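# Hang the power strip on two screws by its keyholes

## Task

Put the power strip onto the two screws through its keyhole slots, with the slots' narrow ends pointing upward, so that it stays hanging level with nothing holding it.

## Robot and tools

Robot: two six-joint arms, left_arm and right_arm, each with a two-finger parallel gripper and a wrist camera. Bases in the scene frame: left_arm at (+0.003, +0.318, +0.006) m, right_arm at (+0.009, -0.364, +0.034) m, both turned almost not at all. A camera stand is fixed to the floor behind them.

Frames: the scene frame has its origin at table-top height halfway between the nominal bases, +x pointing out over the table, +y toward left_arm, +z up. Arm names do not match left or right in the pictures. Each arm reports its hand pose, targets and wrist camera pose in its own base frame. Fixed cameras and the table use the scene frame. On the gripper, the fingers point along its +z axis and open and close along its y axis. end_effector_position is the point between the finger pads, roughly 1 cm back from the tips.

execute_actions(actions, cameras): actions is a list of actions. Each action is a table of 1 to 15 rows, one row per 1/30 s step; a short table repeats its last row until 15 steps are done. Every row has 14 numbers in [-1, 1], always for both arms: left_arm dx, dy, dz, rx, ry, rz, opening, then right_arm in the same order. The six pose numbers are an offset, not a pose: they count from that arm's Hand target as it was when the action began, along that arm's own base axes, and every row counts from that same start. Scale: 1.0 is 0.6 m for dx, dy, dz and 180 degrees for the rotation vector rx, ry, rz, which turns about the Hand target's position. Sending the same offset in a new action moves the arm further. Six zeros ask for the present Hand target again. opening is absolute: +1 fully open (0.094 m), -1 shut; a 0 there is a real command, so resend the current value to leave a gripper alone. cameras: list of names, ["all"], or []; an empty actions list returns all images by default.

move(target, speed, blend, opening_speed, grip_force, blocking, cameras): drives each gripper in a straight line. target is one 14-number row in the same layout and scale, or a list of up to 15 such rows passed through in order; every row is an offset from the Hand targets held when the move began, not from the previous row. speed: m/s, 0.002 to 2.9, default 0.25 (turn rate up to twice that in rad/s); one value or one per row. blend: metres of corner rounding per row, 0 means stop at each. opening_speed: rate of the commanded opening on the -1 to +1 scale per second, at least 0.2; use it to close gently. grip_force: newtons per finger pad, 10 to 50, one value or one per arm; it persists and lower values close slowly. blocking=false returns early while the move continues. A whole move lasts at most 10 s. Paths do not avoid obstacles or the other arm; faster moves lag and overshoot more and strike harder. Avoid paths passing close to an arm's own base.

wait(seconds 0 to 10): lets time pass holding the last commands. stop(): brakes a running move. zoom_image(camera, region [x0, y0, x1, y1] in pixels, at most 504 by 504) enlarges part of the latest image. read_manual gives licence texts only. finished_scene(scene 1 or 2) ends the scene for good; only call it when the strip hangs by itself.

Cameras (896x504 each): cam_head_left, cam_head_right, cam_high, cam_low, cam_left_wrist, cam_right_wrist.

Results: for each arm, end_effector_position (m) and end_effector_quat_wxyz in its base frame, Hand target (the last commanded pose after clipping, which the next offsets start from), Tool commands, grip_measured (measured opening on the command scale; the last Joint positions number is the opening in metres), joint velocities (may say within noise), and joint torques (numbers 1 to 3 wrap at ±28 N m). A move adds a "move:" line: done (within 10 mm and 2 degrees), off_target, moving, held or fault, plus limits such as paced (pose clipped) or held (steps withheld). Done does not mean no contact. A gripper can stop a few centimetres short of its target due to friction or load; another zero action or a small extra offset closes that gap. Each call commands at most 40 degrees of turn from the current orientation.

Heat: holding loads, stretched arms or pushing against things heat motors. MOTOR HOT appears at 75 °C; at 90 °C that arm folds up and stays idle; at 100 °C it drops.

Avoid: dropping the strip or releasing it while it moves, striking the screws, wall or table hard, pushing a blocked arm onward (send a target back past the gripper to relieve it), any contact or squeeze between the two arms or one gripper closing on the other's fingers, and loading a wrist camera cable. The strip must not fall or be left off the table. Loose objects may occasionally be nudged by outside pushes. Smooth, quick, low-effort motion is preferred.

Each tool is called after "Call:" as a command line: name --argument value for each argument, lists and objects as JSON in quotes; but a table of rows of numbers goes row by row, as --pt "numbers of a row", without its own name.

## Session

Call:
execute_actions --actions '[]'

Scene clock: 0.00 s.
left_arm: end_effector_position=(+0.3977, +0.0454, +0.1166) grip_measured=+1.000 end_effector_quat_wxyz=(+0.601, -0.108, +0.788, +0.074) | right_arm: end_effector_position=(+0.4066, +0.0018, +0.1041) grip_measured=+1.000 end_effector_quat_wxyz=(+0.590, +0.034, +0.806, -0.031)
Joint positions: left_arm=[0 1.519 0.373 0.868 -0.25 -0.085 0.094] | right_arm=[0.073 1.566 0.394 0.862 0.16 0.04 0.094]
Joint velocities: within noise
Joint torques (N m): no reading
Heat: left arm: 38 °C; right arm: 30 °C.
Hand target: left_arm +0.4007, +0.0457, +0.1262; +0.613, -0.110, +0.779, +0.073 | right_arm +0.4070, +0.0017, +0.1046; +0.589, +0.034, +0.807, -0.032
Tool commands: left_gripper/opening=+1.0 right_gripper/opening=+1.0
camera_calibration:
cam_left_wrist: T_world_to_cam=[[0.260717, -0.9649, 0.0315369, -0.0643414], [-0.617226, -0.191715, -0.763071, 0.37922], [0.742333, 0.17948, -0.645545, -0.135607], [0, 0, 0, 1]] pos_world=[0.351505, 0.0349582, 0.203861]
cam_right_wrist: T_world_to_cam=[[-0.0791073, -0.996864, 0.00179823, 0.0346833], [-0.691959, 0.0536125, -0.719943, 0.391251], [0.717589, -0.058197, -0.694031, -0.12682], [0, 0, 0, 1]] pos_world=[0.364478, 0.00621809, 0.193599]

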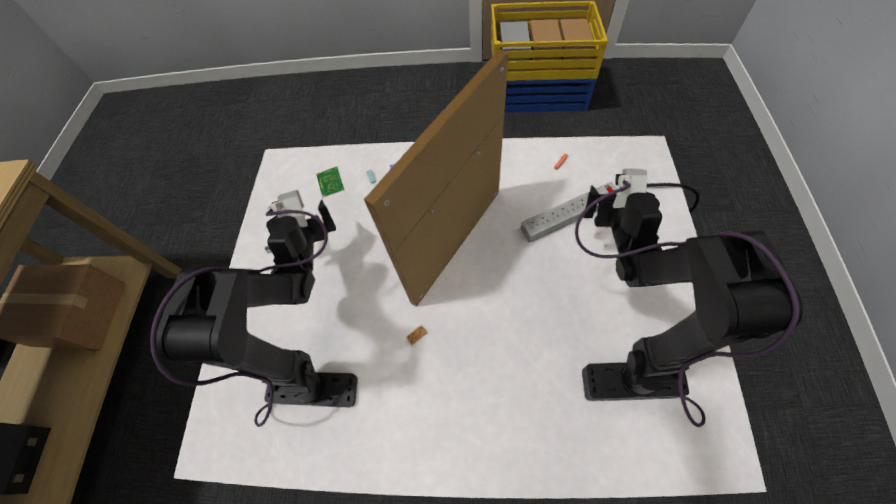

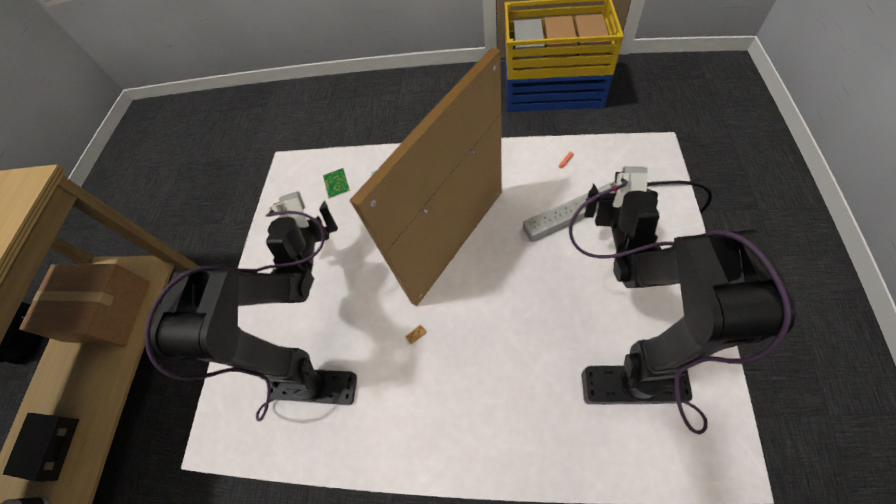

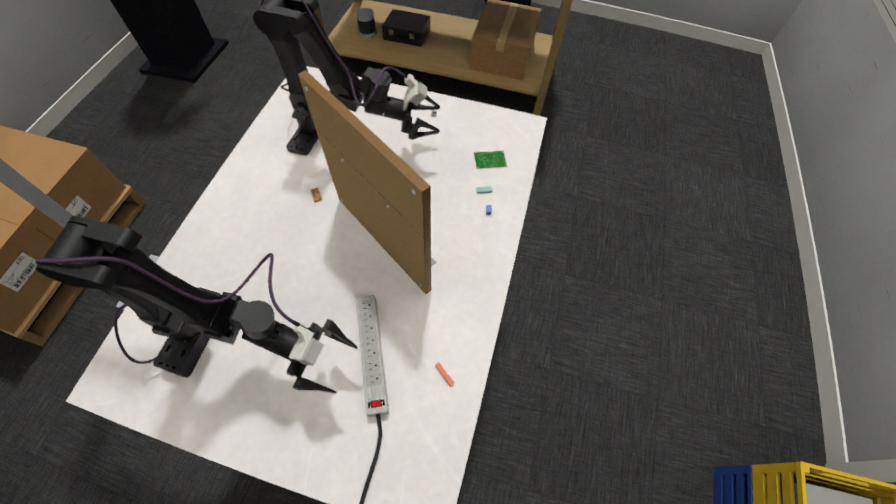

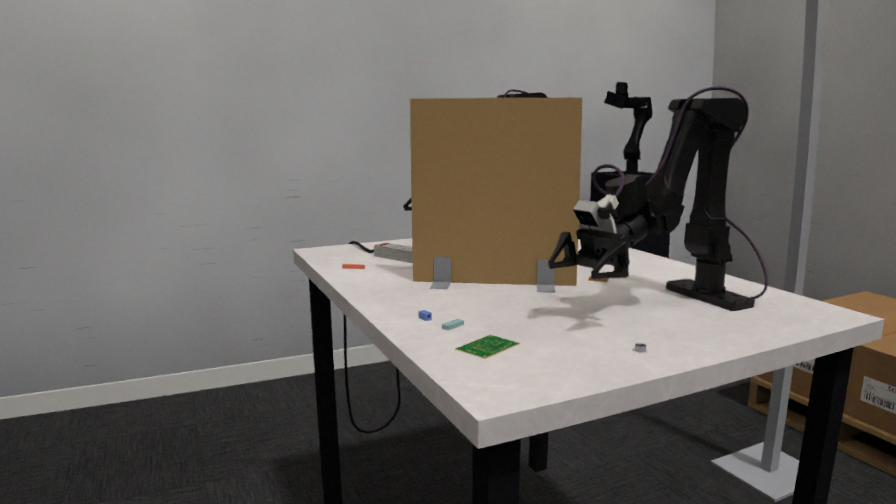

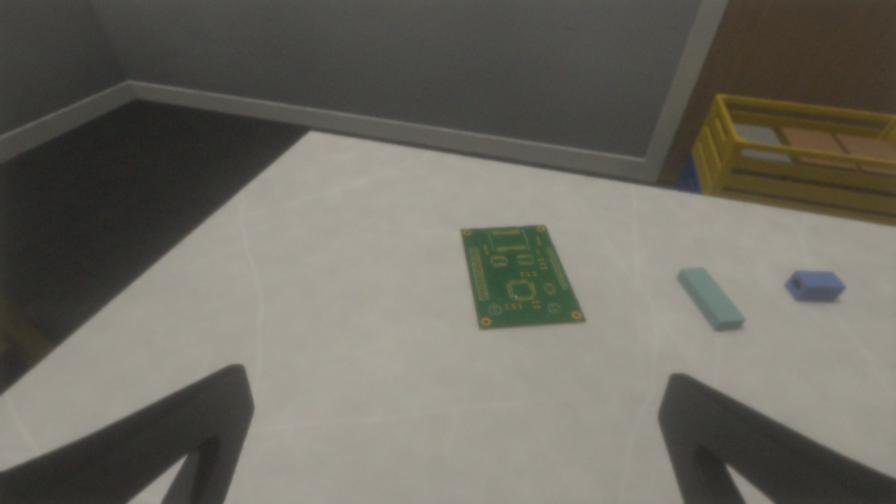

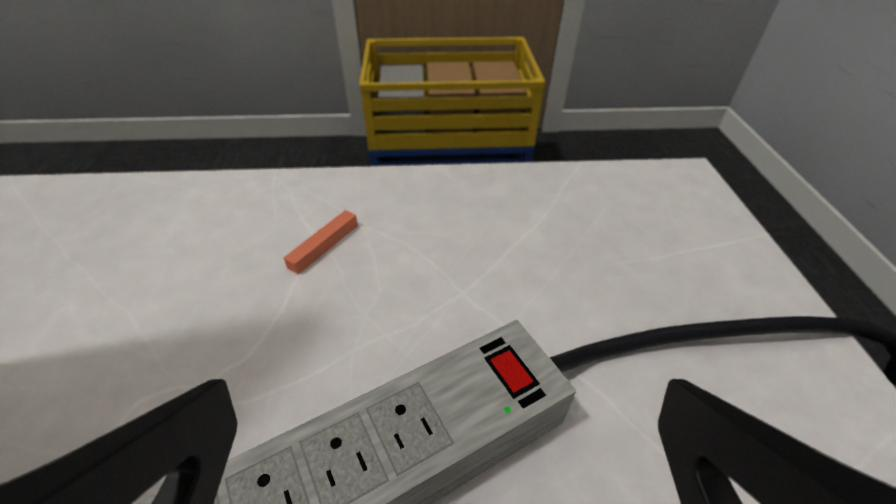

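Call:
move --target '[0,0,0,0,0,0,1,0.048,0.108,0.03,-0.3833,0.2781,0.5569,1]' --speed 0.4 --cameras '["cam_right_wrist","cam_high"]'

Scene clock: 72.97 s.
left_arm: end_effector_position=(+0.3977, +0.0454, +0.1166) grip_measured=+1.000 end_effector_quat_wxyz=(+0.601, -0.108, +0.788, +0.074) | right_arm: end_effector_position=(+0.4354, +0.0660, +0.1305) grip_measured=+1.000 end_effector_quat_wxyz=(-0.009, +0.836, -0.548, +0.013)
Joint positions: left_arm=[0 1.519 0.373 0.868 -0.25 -0.085 0.094] | right_arm=[0.15 2.258 2.251 -1.533 0.004 -1.83 0.094]
Joint torques (N m): left_arm=[-0.12 -5.45 4.93 1.62 -0.09 -0.01] | right_arm=[-0.06 -9.72 9.31 0.33 -0.01 -0.12]
Heat: left arm: 38 °C; right arm: 32 °C.
Hand target: left_arm +0.4007, +0.0457, +0.1262; +0.613, -0.110, +0.779, +0.073 | right_arm +0.4358, +0.0666, +0.1225; +0.000, +0.839, -0.544, +0.001
Off the commanded pose: left_arm 0.010 m, 2 deg | right_arm 0.008 m, 2 deg.
move: done
camera_calibration:
cam_right_wrist: T_world_to_cam=[[0.918846, 0.394374, 0.0138091, -0.426977], [0.345435, -0.820757, 0.455009, -0.120576], [0.190778, -0.413313, -0.89038, 0.153118], [0, 0, 0, 1]] pos_world=[0.404766, 0.13271, 0.197092]
Images, in order (width x height): cam_high 896x504, cam_right_wrist 896x504.

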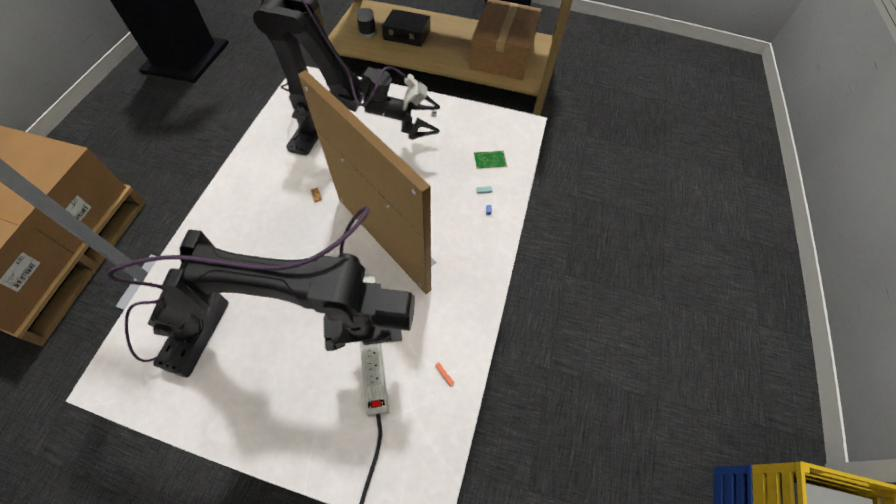

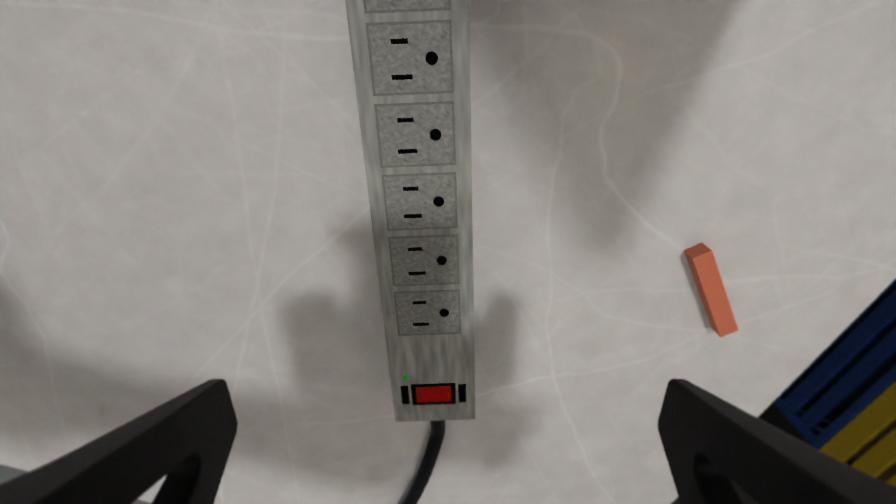

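Call:
move --target '[0,0,0,0,0,0,1,-0.0117,-0.0235,-0.195,0,0,0,1]' --speed 0.2 --cameras '["cam_right_wrist","cam_low"]'

Scene clock: 85.57 s.
left_arm: end_effector_position=(+0.3977, +0.0454, +0.1166) grip_measured=+1.000 end_effector_quat_wxyz=(+0.601, -0.108, +0.788, +0.074) | right_arm: end_effector_position=(+0.4327, +0.0532, +0.0107) grip_measured=+1.000 end_effector_quat_wxyz=(-0.003, +0.837, -0.547, +0.009)
Joint positions: left_arm=[0 1.519 0.373 0.868 -0.25 -0.085 0.094] | right_arm=[0.123 2.257 1.769 -1.066 0.007 -1.861 0.094]
Joint torques (N m): left_arm=[-0.09 -5.49 4.86 1.63 -0.09 -0.02] | right_arm=[-0.29 -12.01 6.27 0.53 -0.05 -0.11]
Heat: left arm: 38 °C; right arm: 33 °C.
Hand target: left_arm +0.4007, +0.0457, +0.1262; +0.613, -0.110, +0.779, +0.073 | right_arm +0.4287, +0.0523, +0.0055; +0.000, +0.839, -0.544, +0.001
Off the commanded pose: left_arm 0.010 m, 2 deg | right_arm 0.007 m, 1 deg.
move: done
camera_calibration:
cam_right_wrist: T_world_to_cam=[[0.917611, 0.397479, 0.00018465, -0.417276], [0.353907, -0.817233, 0.454841, -0.0795125], [0.18094, -0.417302, -0.890573, 0.0461073], [0, 0, 0, 1]] pos_world=[0.402695, 0.120119, 0.0773045]
Images, in order (width x height): cam_low 896x504, cam_right_wrist 896x504.

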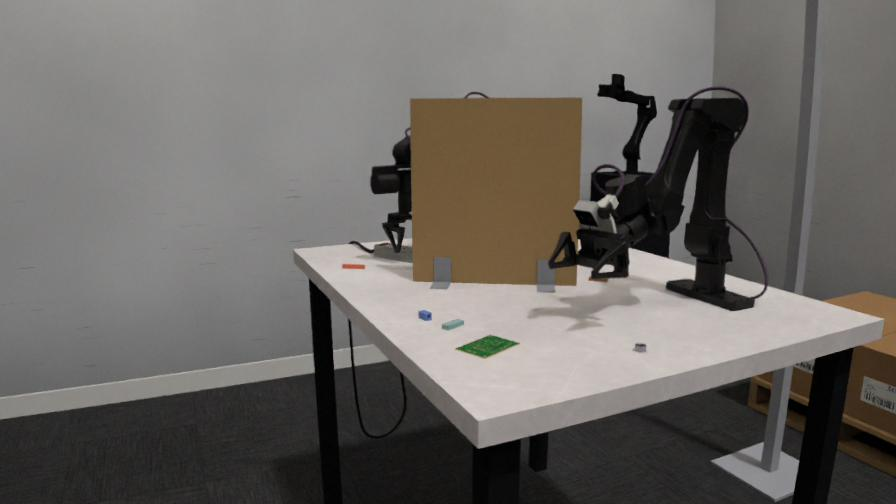

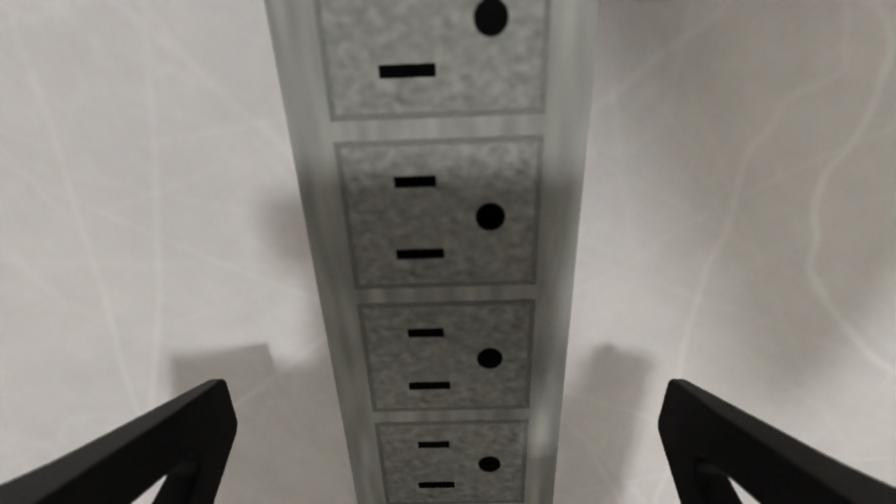

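Call:
move --pt "0 0 0 0 0 0 1 -0.0035 0 -0.041 0 0 0 1" --pt "0 0 0 0 0 0 1 -0.0035 0 -0.041 0 0 0 -0.1" --speed 0.1 --opening_speed 0.8 --grip_force 50 --cameras '["cam_right_wrist","cam_low"]'

Call:
zoom_image --camera "cam_low" --region '[340, 150, 440, 280]'

Scene clock: 139.07 s.
left_arm: end_effector_position=(+0.3977, +0.0454, +0.1166) grip_measured=+1.000 end_effector_quat_wxyz=(+0.601, -0.108, +0.788, +0.074) | right_arm: end_effector_position=(+0.4341, +0.0533, -0.0046) grip_measured=-0.023 end_effector_quat_wxyz=(-0.010, +0.837, -0.546, +0.018)
Joint positions: left_arm=[0 1.519 0.373 0.868 -0.25 -0.085 0.094] | right_arm=[0.123 2.257 1.705 -0.978 0.007 -1.863 0.046]
Joint torques (N m): left_arm=[-0.1 -5.49 4.92 1.63 -0.08 0] | right_arm=[-0.14 -10.17 6.17 0.53 -0.06 -0.04]
Heat: left arm: 38 °C; right arm: 32 °C.
Hand target: left_arm +0.4007, +0.0457, +0.1262; +0.613, -0.110, +0.779, +0.073 | right_arm +0.4267, +0.0523, -0.0190; +0.000, +0.839, -0.544, +0.001
Off the commanded pose: left_arm 0.010 m, 2 deg | right_arm 0.016 m, 2 deg.
move: off_target (right_arm); target 2's new opening was sent with right_arm's hand 0.016 m and 2 deg from that target
camera_calibration:
cam_right_wrist: T_world_to_cam=[[0.916443, 0.399538, 0.0224035, -0.418135], [0.345148, -0.817534, 0.460989, -0.0690824], [0.202498, -0.414738, -0.887123, 0.0227291], [0, 0, 0, 1]] pos_world=[0.402438, 0.12001, 0.0613774]
Images, in order (width x height): cam_low 896x504, cam_right_wrist 896x504.

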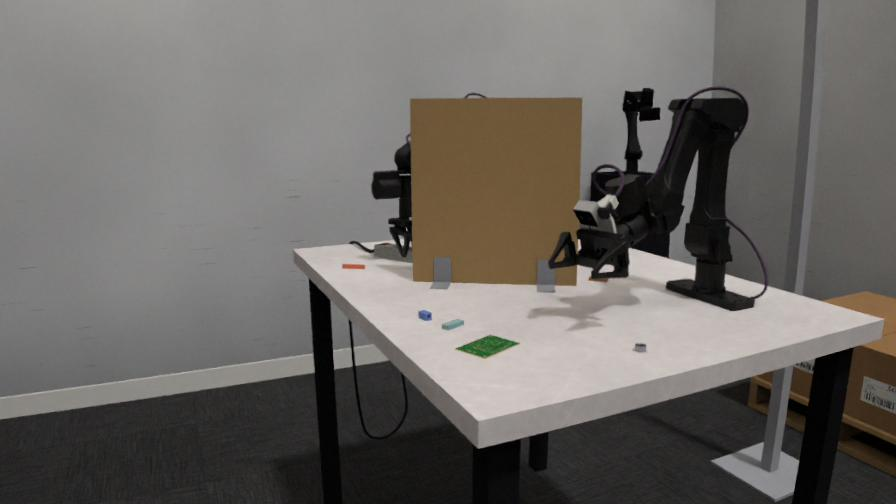

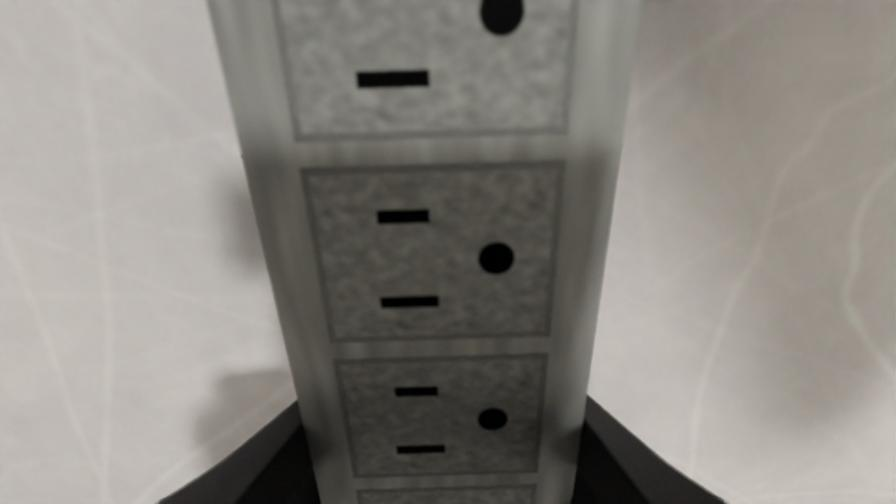

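Scaled by 3.877 from the camera's 896x504 image, which has a finer 1280x720 frame.

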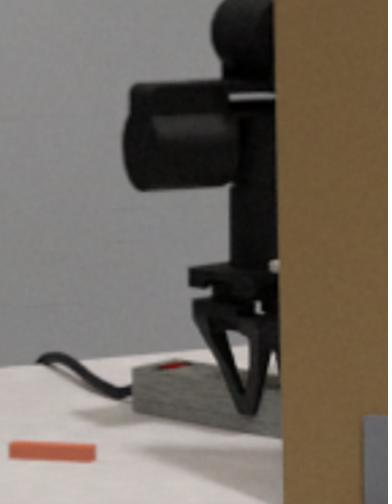

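Call:
move --pt "0 0 0 0 0 0 1 0 0 0.15 0 0 0 -0.1" --pt "0 0 0 0 0 0 1 -0.13 0.0 0.27 0 0 -0.828 -0.1" --speed '[0.2,0.4]' --blend 0.02 --cameras '["cam_high","cam_right_wrist","cam_head_right"]'

Scene clock: 169.83 s.
left_arm: end_effector_position=(+0.3977, +0.0454, +0.1166) grip_measured=+1.000 end_effector_quat_wxyz=(+0.601, -0.108, +0.788, +0.074) | right_arm: end_effector_position=(+0.3594, +0.0397, +0.1290) grip_measured=-0.024 end_effector_quat_wxyz=(+0.002, +0.278, +0.960, -0.031)
Joint positions: left_arm=[0 1.519 0.373 0.868 -0.25 -0.085 0.094] | right_arm=[0.136 1.941 1.758 -1.41 0.058 0.7 0.046]
Joint torques (N m): left_arm=[-0.03 -5.48 4.92 1.62 -0.08 -0.01] | right_arm=[0.73 -14.45 6.69 0.17 -0.51 0.51]
Heat: left arm: 38 °C; right arm: 32 °C.
Hand target: left_arm +0.4007, +0.0457, +0.1262; +0.613, -0.110, +0.779, +0.073 | right_arm +0.3487, +0.0523, +0.1429; -0.001, +0.300, +0.954, +0.000
Off the commanded pose: left_arm 0.010 m, 2 deg | right_arm 0.022 m, 4 deg.
move: off_target (right_arm)
camera_calibration:
cam_right_wrist: T_world_to_cam=[[-0.536927, -0.842498, 0.0436612, 0.221736], [-0.752918, 0.501898, 0.425691, 0.230776], [-0.380557, 0.195691, -0.903815, 0.338253], [0, 0, 0, 1]] pos_world=[0.421536, 0.00479313, 0.197797]
Images, in order (width x height): cam_head_right 896x504, cam_high 896x504, cam_right_wrist 896x504.

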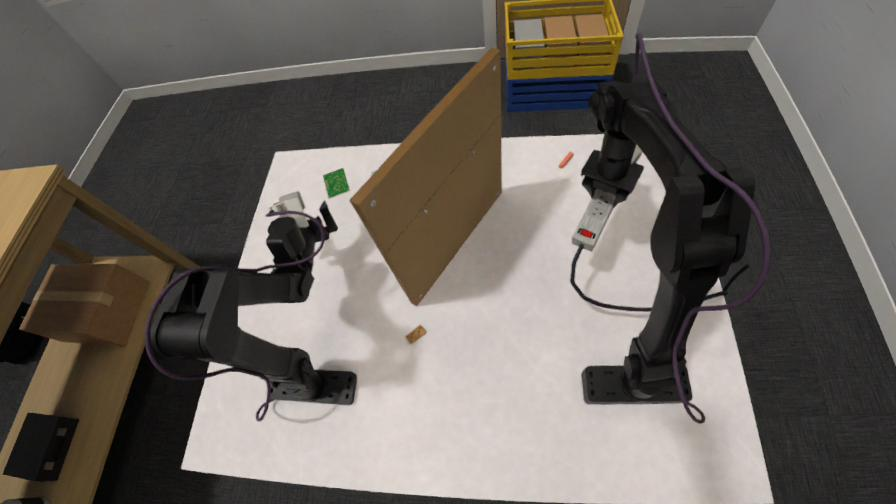

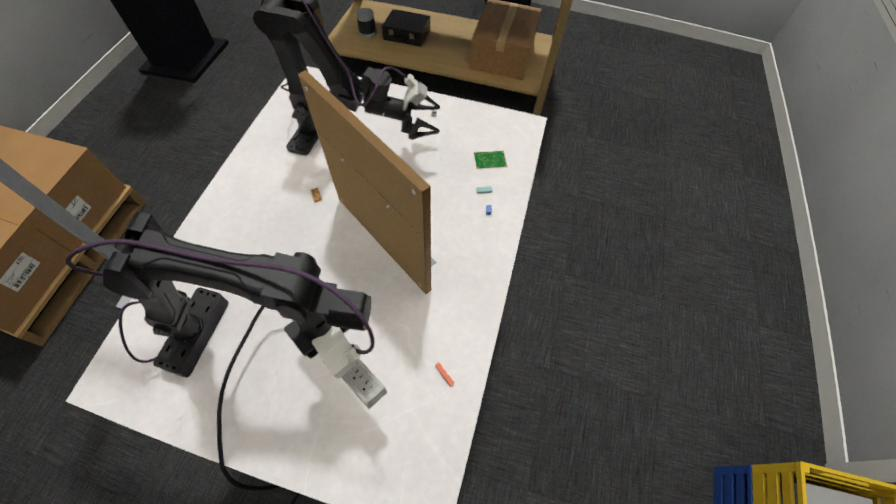

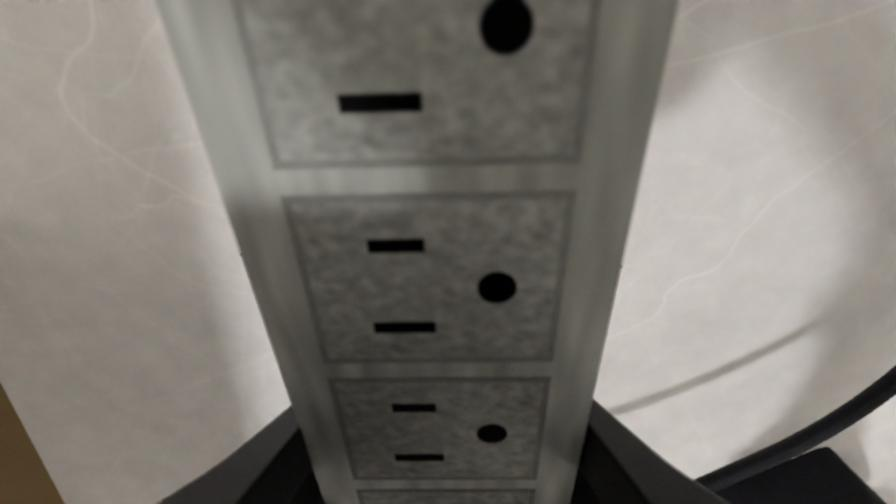

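Call:
move --target '[0,0,0,0,0,0,1,-0.108,0.376,0.24,0.4115,-0.2839,0,-0.1]' --speed 0.25 --cameras '["cam_high","cam_right_wrist","cam_head_right","cam_low"]'

Scene clock: 188.97 s.
left_arm: end_effector_position=(+0.3977, +0.0454, +0.1166) grip_measured=+1.000 end_effector_quat_wxyz=(+0.601, -0.108, +0.788, +0.074) | right_arm: end_effector_position=(+0.2811, +0.2769, +0.2695) grip_measured=-0.025 end_effector_quat_wxyz=(+0.192, +0.216, +0.699, +0.654)
Joint positions: left_arm=[0 1.519 0.373 0.868 -0.25 -0.085 0.094] | right_arm=[0.605 1.138 0.615 0.447 -0.379 1.556 0.046]
Joint torques (N m): left_arm=[-0.18 -5.53 4.92 1.62 -0.07 -0.01] | right_arm=[0.54 -3.37 8.91 2.92 0.19 0.2]
Heat: left arm: 38 °C; right arm: 34 °C.
Hand target: left_arm +0.4007, +0.0457, +0.1262; +0.613, -0.110, +0.779, +0.073 | right_arm +0.2838, +0.2779, +0.2869; +0.207, +0.211, +0.675, +0.676
Off the commanded pose: left_arm 0.010 m, 2 deg | right_arm 0.018 m, 4 deg.
move: off_target (right_arm)
camera_calibration:
cam_right_wrist: T_world_to_cam=[[-0.0460289, -0.0373004, -0.998243, 0.293245], [-0.991182, 0.126007, 0.0409949, 0.267716], [0.124257, 0.991328, -0.0427714, -0.205233], [0, 0, 0, 1]] pos_world=[0.304354, 0.180657, 0.272977]
Images, in order (width x height): cam_head_right 896x504, cam_high 896x504, cam_low 896x504, cam_right_wrist 896x504.

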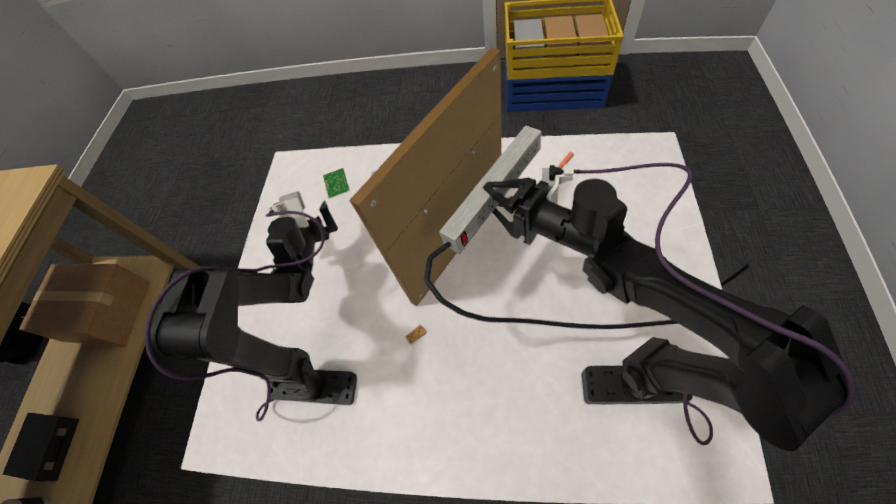

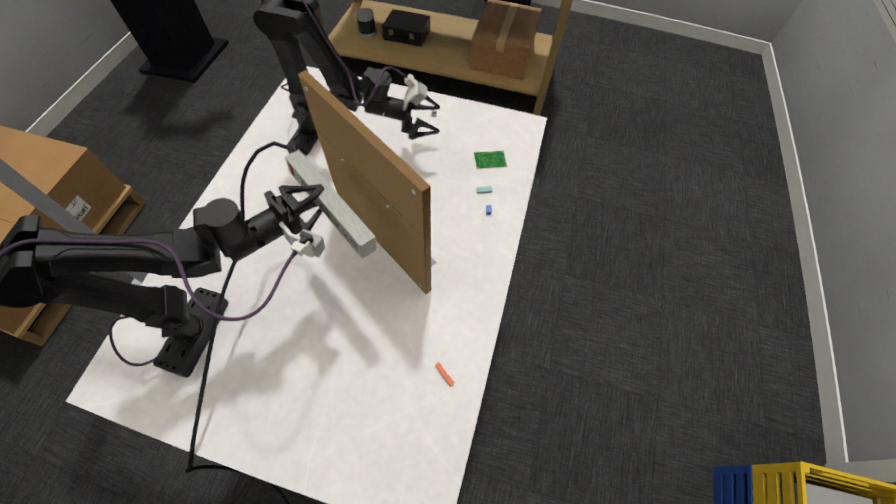

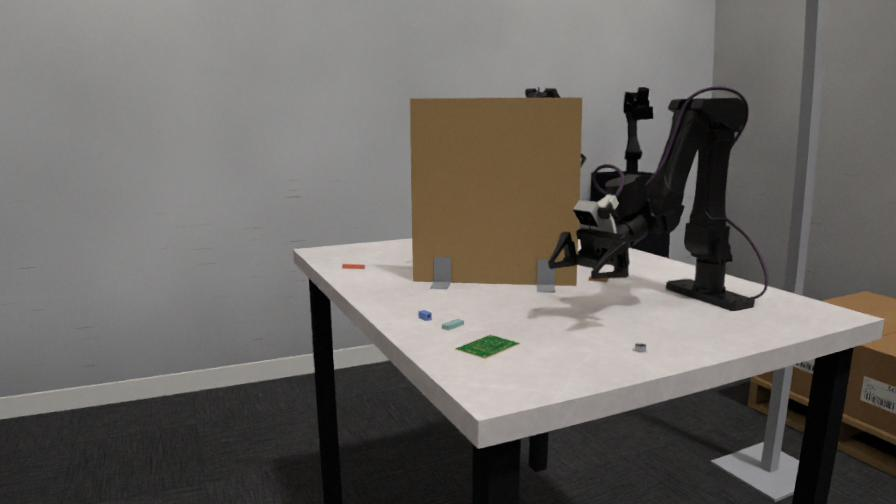

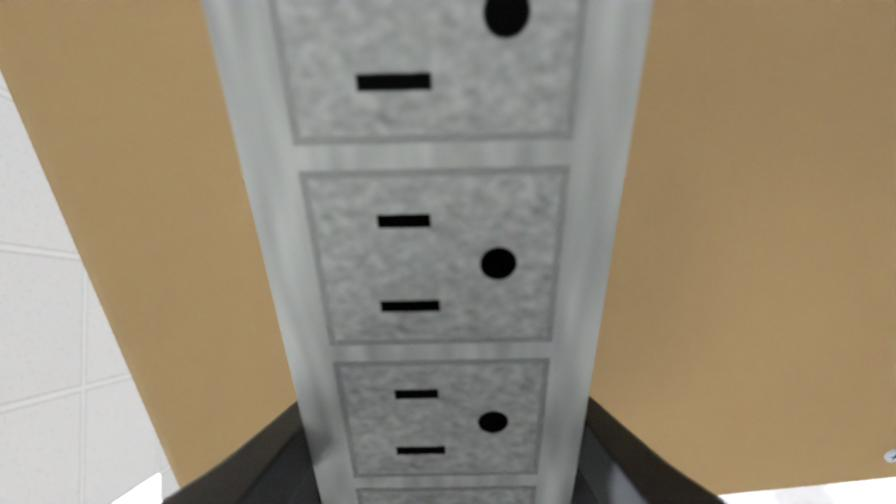

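Call:
move --target '[0,0,0,0,0,0,1,0.46,-0.32,0.0,0,0,0,-0.1]' --speed 0.3 --cameras '["cam_low","cam_right_wrist"]'

Call:
zoom_image --camera "cam_low" --region '[280, 130, 430, 240]'

Scene clock: 207.73 s.
left_arm: end_effector_position=(+0.3977, +0.0454, +0.1166) grip_measured=+1.000 end_effector_quat_wxyz=(+0.601, -0.108, +0.788, +0.074) | right_arm: end_effector_position=(+0.5535, +0.0844, +0.2749) grip_measured=-0.026 end_effector_quat_wxyz=(+0.197, +0.222, +0.679, +0.671)
Joint positions: left_arm=[0 1.519 0.373 0.868 -0.25 -0.085 0.094] | right_arm=[-0.144 2.057 1.536 0.472 -1.113 1.557 0.046]
Joint torques (N m): left_arm=[-0.08 -5.55 4.88 1.62 -0.08 -0.01] | right_arm=[0.44 -10.77 12.45 1.93 0.01 0.14]
Heat: left arm: 38 °C; right arm: 35 °C.
Hand target: left_arm +0.4007, +0.0457, +0.1262; +0.613, -0.110, +0.779, +0.073 | right_arm +0.5598, +0.0860, +0.2872; +0.207, +0.211, +0.675, +0.676
Off the commanded pose: left_arm 0.010 m, 2 deg | right_arm 0.014 m, 2 deg.
move: off_target (right_arm)
camera_calibration:
cam_right_wrist: T_world_to_cam=[[-0.0321812, 0.0139689, -0.999384, 0.292251], [-0.989446, 0.140896, 0.0338306, 0.561498], [0.141282, 0.989926, 0.00928721, -0.0716366], [0, 0, 0, 1]] pos_world=[0.575098, -0.0122806, 0.27374]
Images, in order (width x height): cam_low 896x504, cam_right_wrist 896x504.

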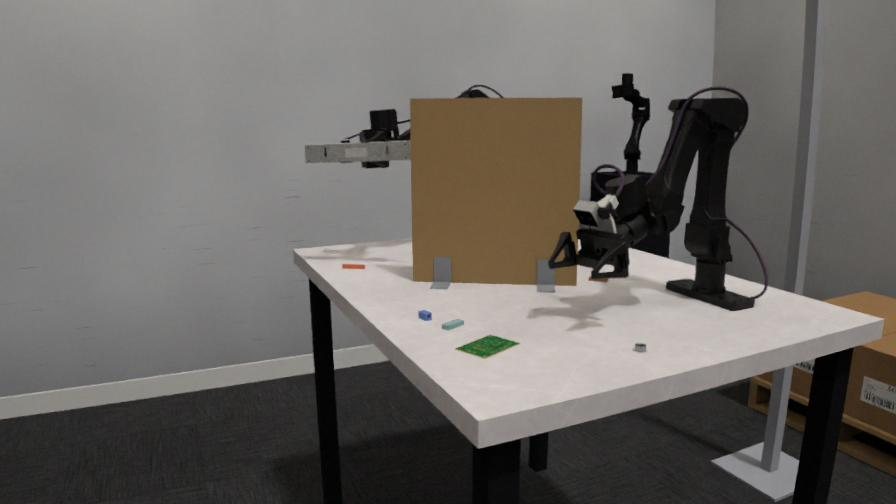

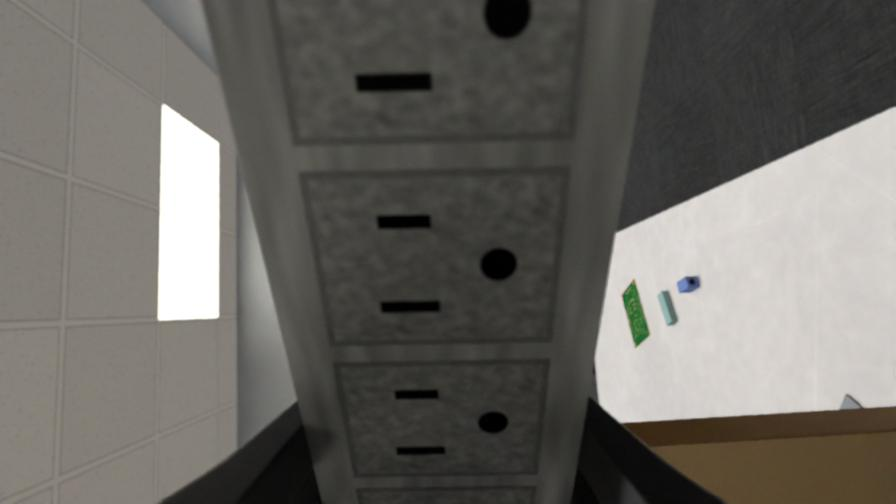

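Scaled by 3.360 from the camera's 896x504 image, which has a finer 1280x720 frame.

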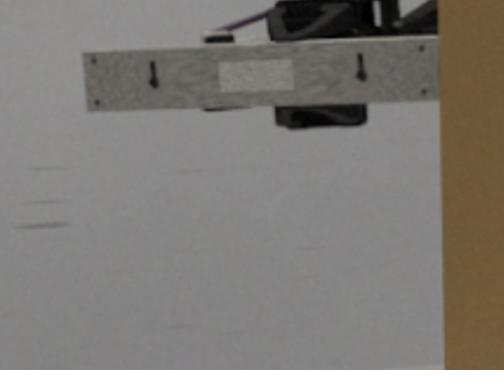

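Call:
zoom_image --camera "cam_low" --region '[300, 130, 360, 175]'

Call:
zoom_image --camera "cam_low" --region '[355, 130, 415, 175]'

Scaled by 8.400 from the camera's 896x504 image, which has a finer 1280x720 frame.

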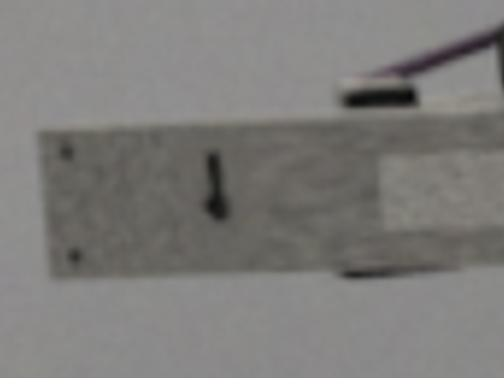

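Scaled by 8.400 from the camera's 896x504 image, which has a finer 1280x720 frame.

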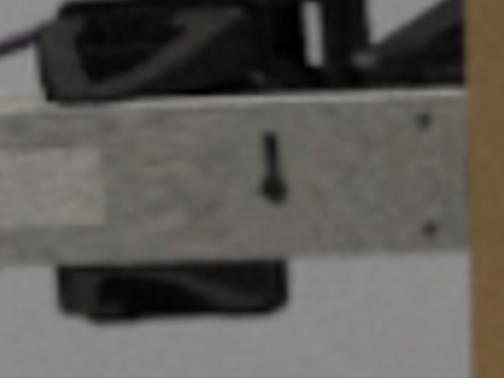

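Call:
move --target '[0,0,0,0,0,0,1,-0.4285,0.3713,-0.008,-0.0079,-0.0114,0,-0.1]' --speed 0.3 --cameras '["cam_head_left","cam_head_right","cam_high","cam_right_wrist"]'

Call:
zoom_image --camera "cam_high" --region '[270, 120, 430, 270]'

Call:
zoom_image --camera "cam_head_left" --region '[400, 110, 560, 260]'

Scene clock: 252.70 s.
left_arm: end_effector_position=(+0.3977, +0.0454, +0.1166) grip_measured=+1.000 end_effector_quat_wxyz=(+0.601, -0.108, +0.788, +0.074) | right_arm: end_effector_position=(+0.3031, +0.3107, +0.2562) grip_measured=-0.027 end_effector_quat_wxyz=(+0.198, +0.207, +0.706, +0.648)
Joint positions: left_arm=[0 1.519 0.373 0.868 -0.25 -0.085 0.094] | right_arm=[0.662 1.331 0.693 0.55 -0.327 1.531 0.046]
Joint torques (N m): left_arm=[-0.1 -5.46 4.92 1.63 -0.08 -0.02] | right_arm=[0.49 -7.61 8.98 2.65 0.18 0.03]
Heat: left arm: 39 °C; right arm: 35 °C.
Hand target: left_arm +0.4007, +0.0457, +0.1262; +0.613, -0.110, +0.779, +0.073 | right_arm +0.3028, +0.3087, +0.2824; +0.222, +0.197, +0.680, +0.671
Off the commanded pose: left_arm 0.010 m, 2 deg | right_arm 0.026 m, 5 deg.
move: off_target (right_arm)
camera_calibration:
cam_right_wrist: T_world_to_cam=[[-0.0312173, -0.061303, -0.997631, 0.28498], [-0.992432, 0.120494, 0.0236505, 0.292301], [0.118758, 0.990819, -0.0646006, -0.234683], [0, 0, 0, 1]] pos_world=[0.326856, 0.214778, 0.262231]
Images, in order (width x height): cam_head_left 896x504, cam_head_right 896x504, cam_high 896x504, cam_right_wrist 896x504.

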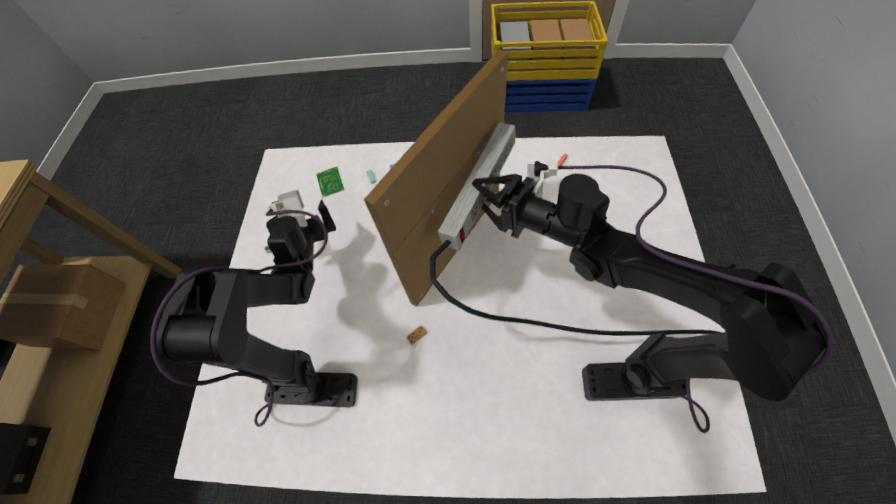

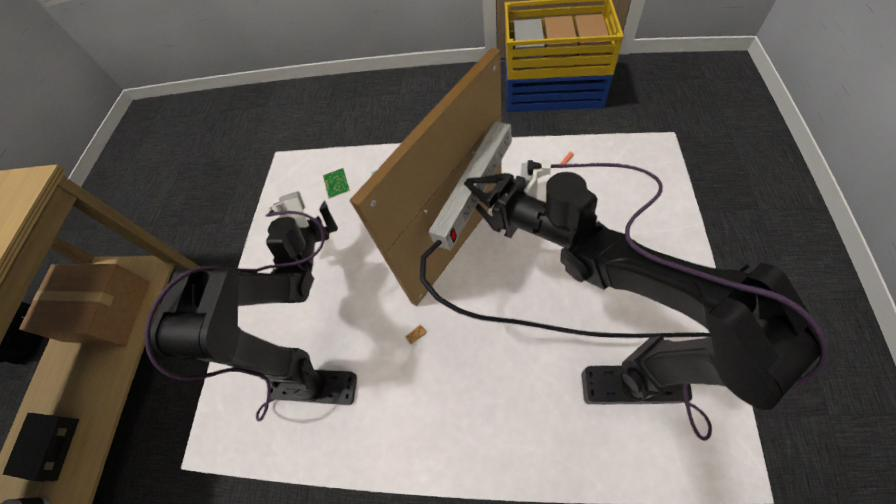

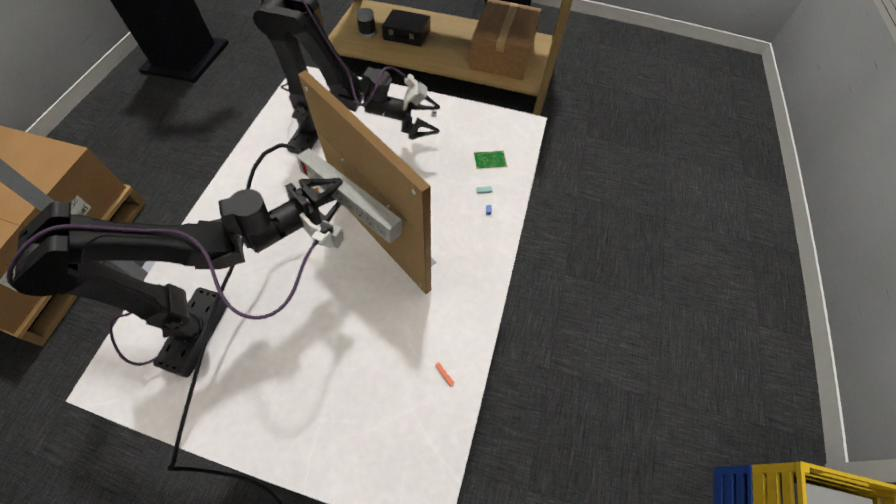

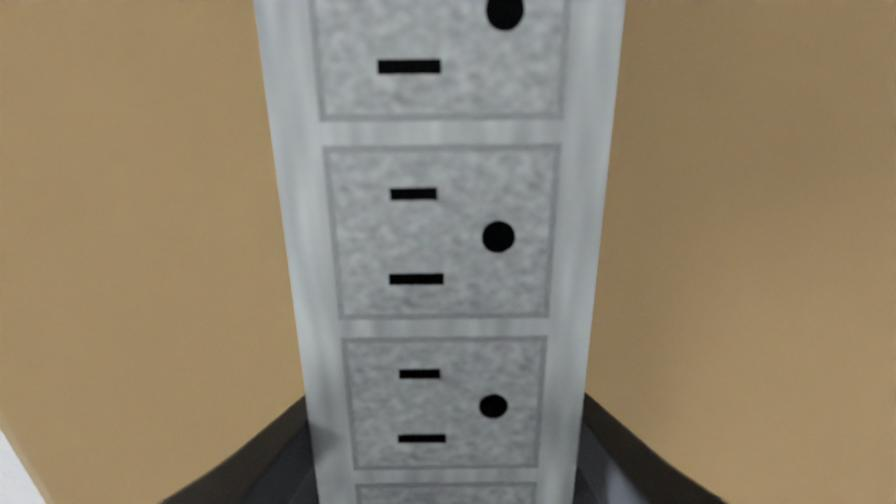

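Scaled by 3.150 from the camera's 896x504 image, which has a finer 1280x720 frame.

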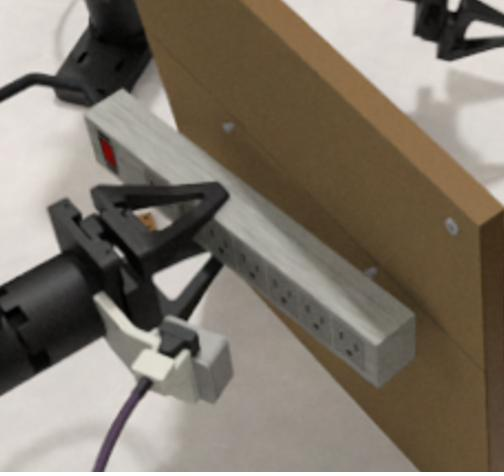

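Scaled by 3.150 from the camera's 896x504 image, which has a finer 1280x720 frame.

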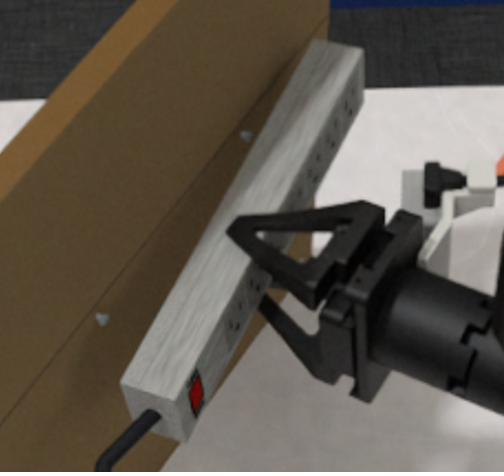

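Call:
move --target '[0,0,0,0,0,0,1,0,0,0,0,0,-0.06,-0.1]' --speed 0.2 --cameras '["cam_head_left","cam_high","cam_right_wrist"]'

Call:
zoom_image --camera "cam_high" --region '[290, 130, 410, 250]'

Call:
zoom_image --camera "cam_head_left" --region '[420, 110, 540, 250]'

Scene clock: 261.50 s.
left_arm: end_effector_position=(+0.3977, +0.0454, +0.1166) grip_measured=+1.000 end_effector_quat_wxyz=(+0.601, -0.108, +0.788, +0.074) | right_arm: end_effector_position=(+0.3035, +0.3123, +0.2488) grip_measured=-0.027 end_effector_quat_wxyz=(+0.263, +0.266, +0.696, +0.613)
Joint positions: left_arm=[0 1.519 0.373 0.868 -0.25 -0.085 0.094] | right_arm=[0.796 1.317 0.679 0.529 -0.004 1.53 0.046]
Joint torques (N m): left_arm=[-0.14 -5.48 4.9 1.63 -0.07 -0.02] | right_arm=[0.32 -8.24 8.87 2.88 0.22 0.06]
Heat: left arm: 39 °C; right arm: 36 °C.
Hand target: left_arm +0.4007, +0.0457, +0.1262; +0.613, -0.110, +0.779, +0.073 | right_arm +0.3027, +0.3088, +0.2823; +0.284, +0.260, +0.658, +0.647
Off the commanded pose: left_arm 0.010 m, 2 deg | right_arm 0.034 m, 6 deg.
move: off_target (right_arm)
camera_calibration:
cam_right_wrist: T_world_to_cam=[[-0.0403039, -0.0932849, -0.994823, 0.289794], [-0.952708, 0.30372, 0.0101177, 0.226782], [0.301204, 0.948183, -0.101114, -0.26977], [0, 0, 0, 1]] pos_world=[0.308992, 0.213947, 0.258722]
Images, in order (width x height): cam_head_left 896x504, cam_high 896x504, cam_right_wrist 896x504.

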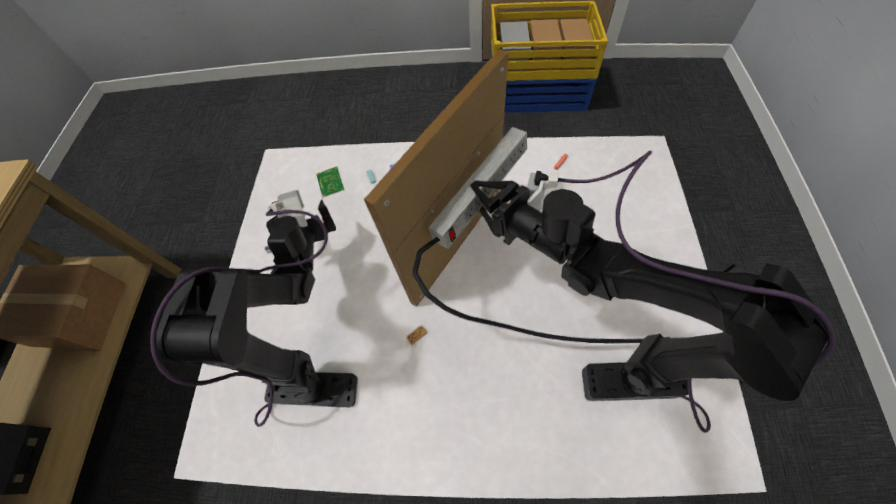

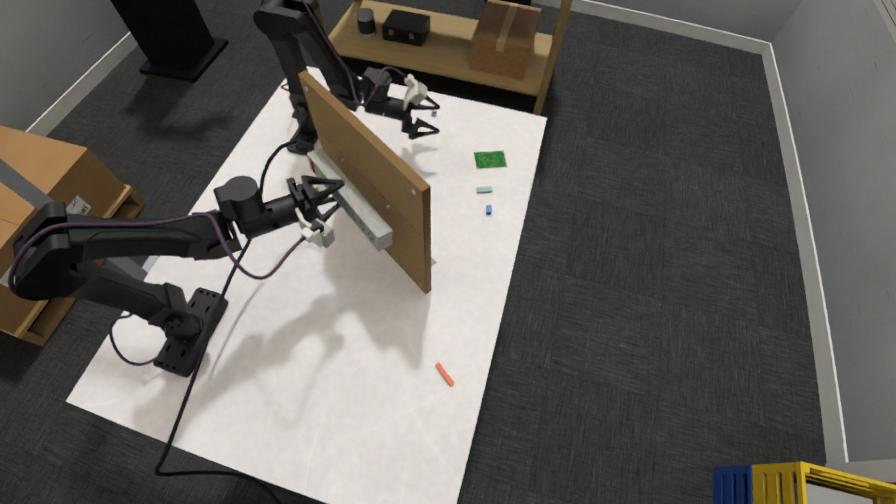

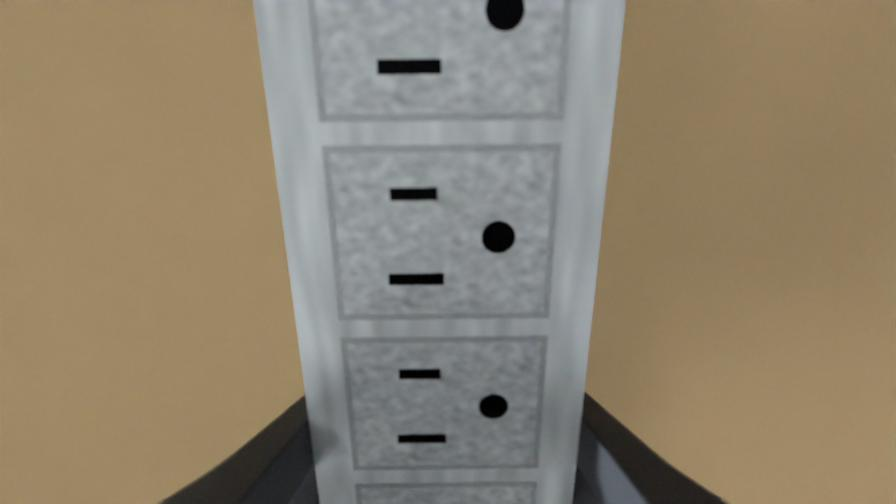

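Scaled by 4.200 from the camera's 896x504 image, which has a finer 1280x720 frame.

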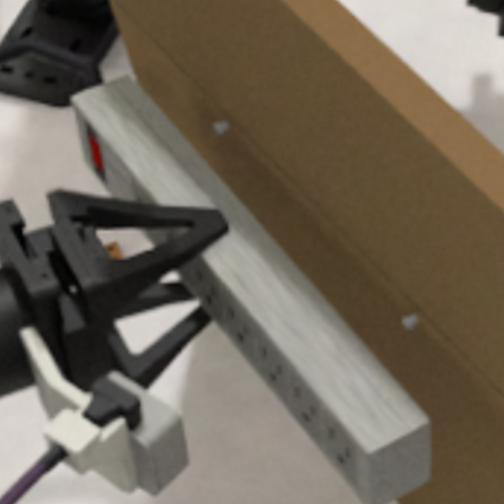

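Scaled by 3.600 from the camera's 896x504 image, which has a finer 1280x720 frame.

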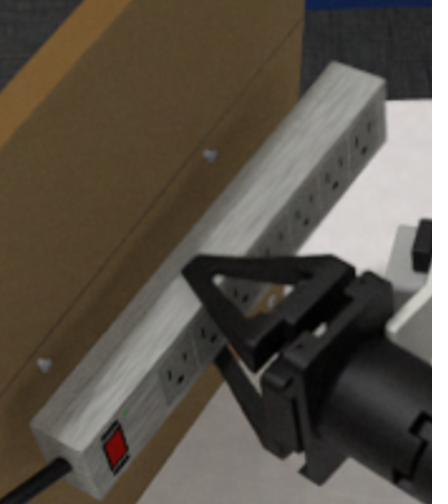

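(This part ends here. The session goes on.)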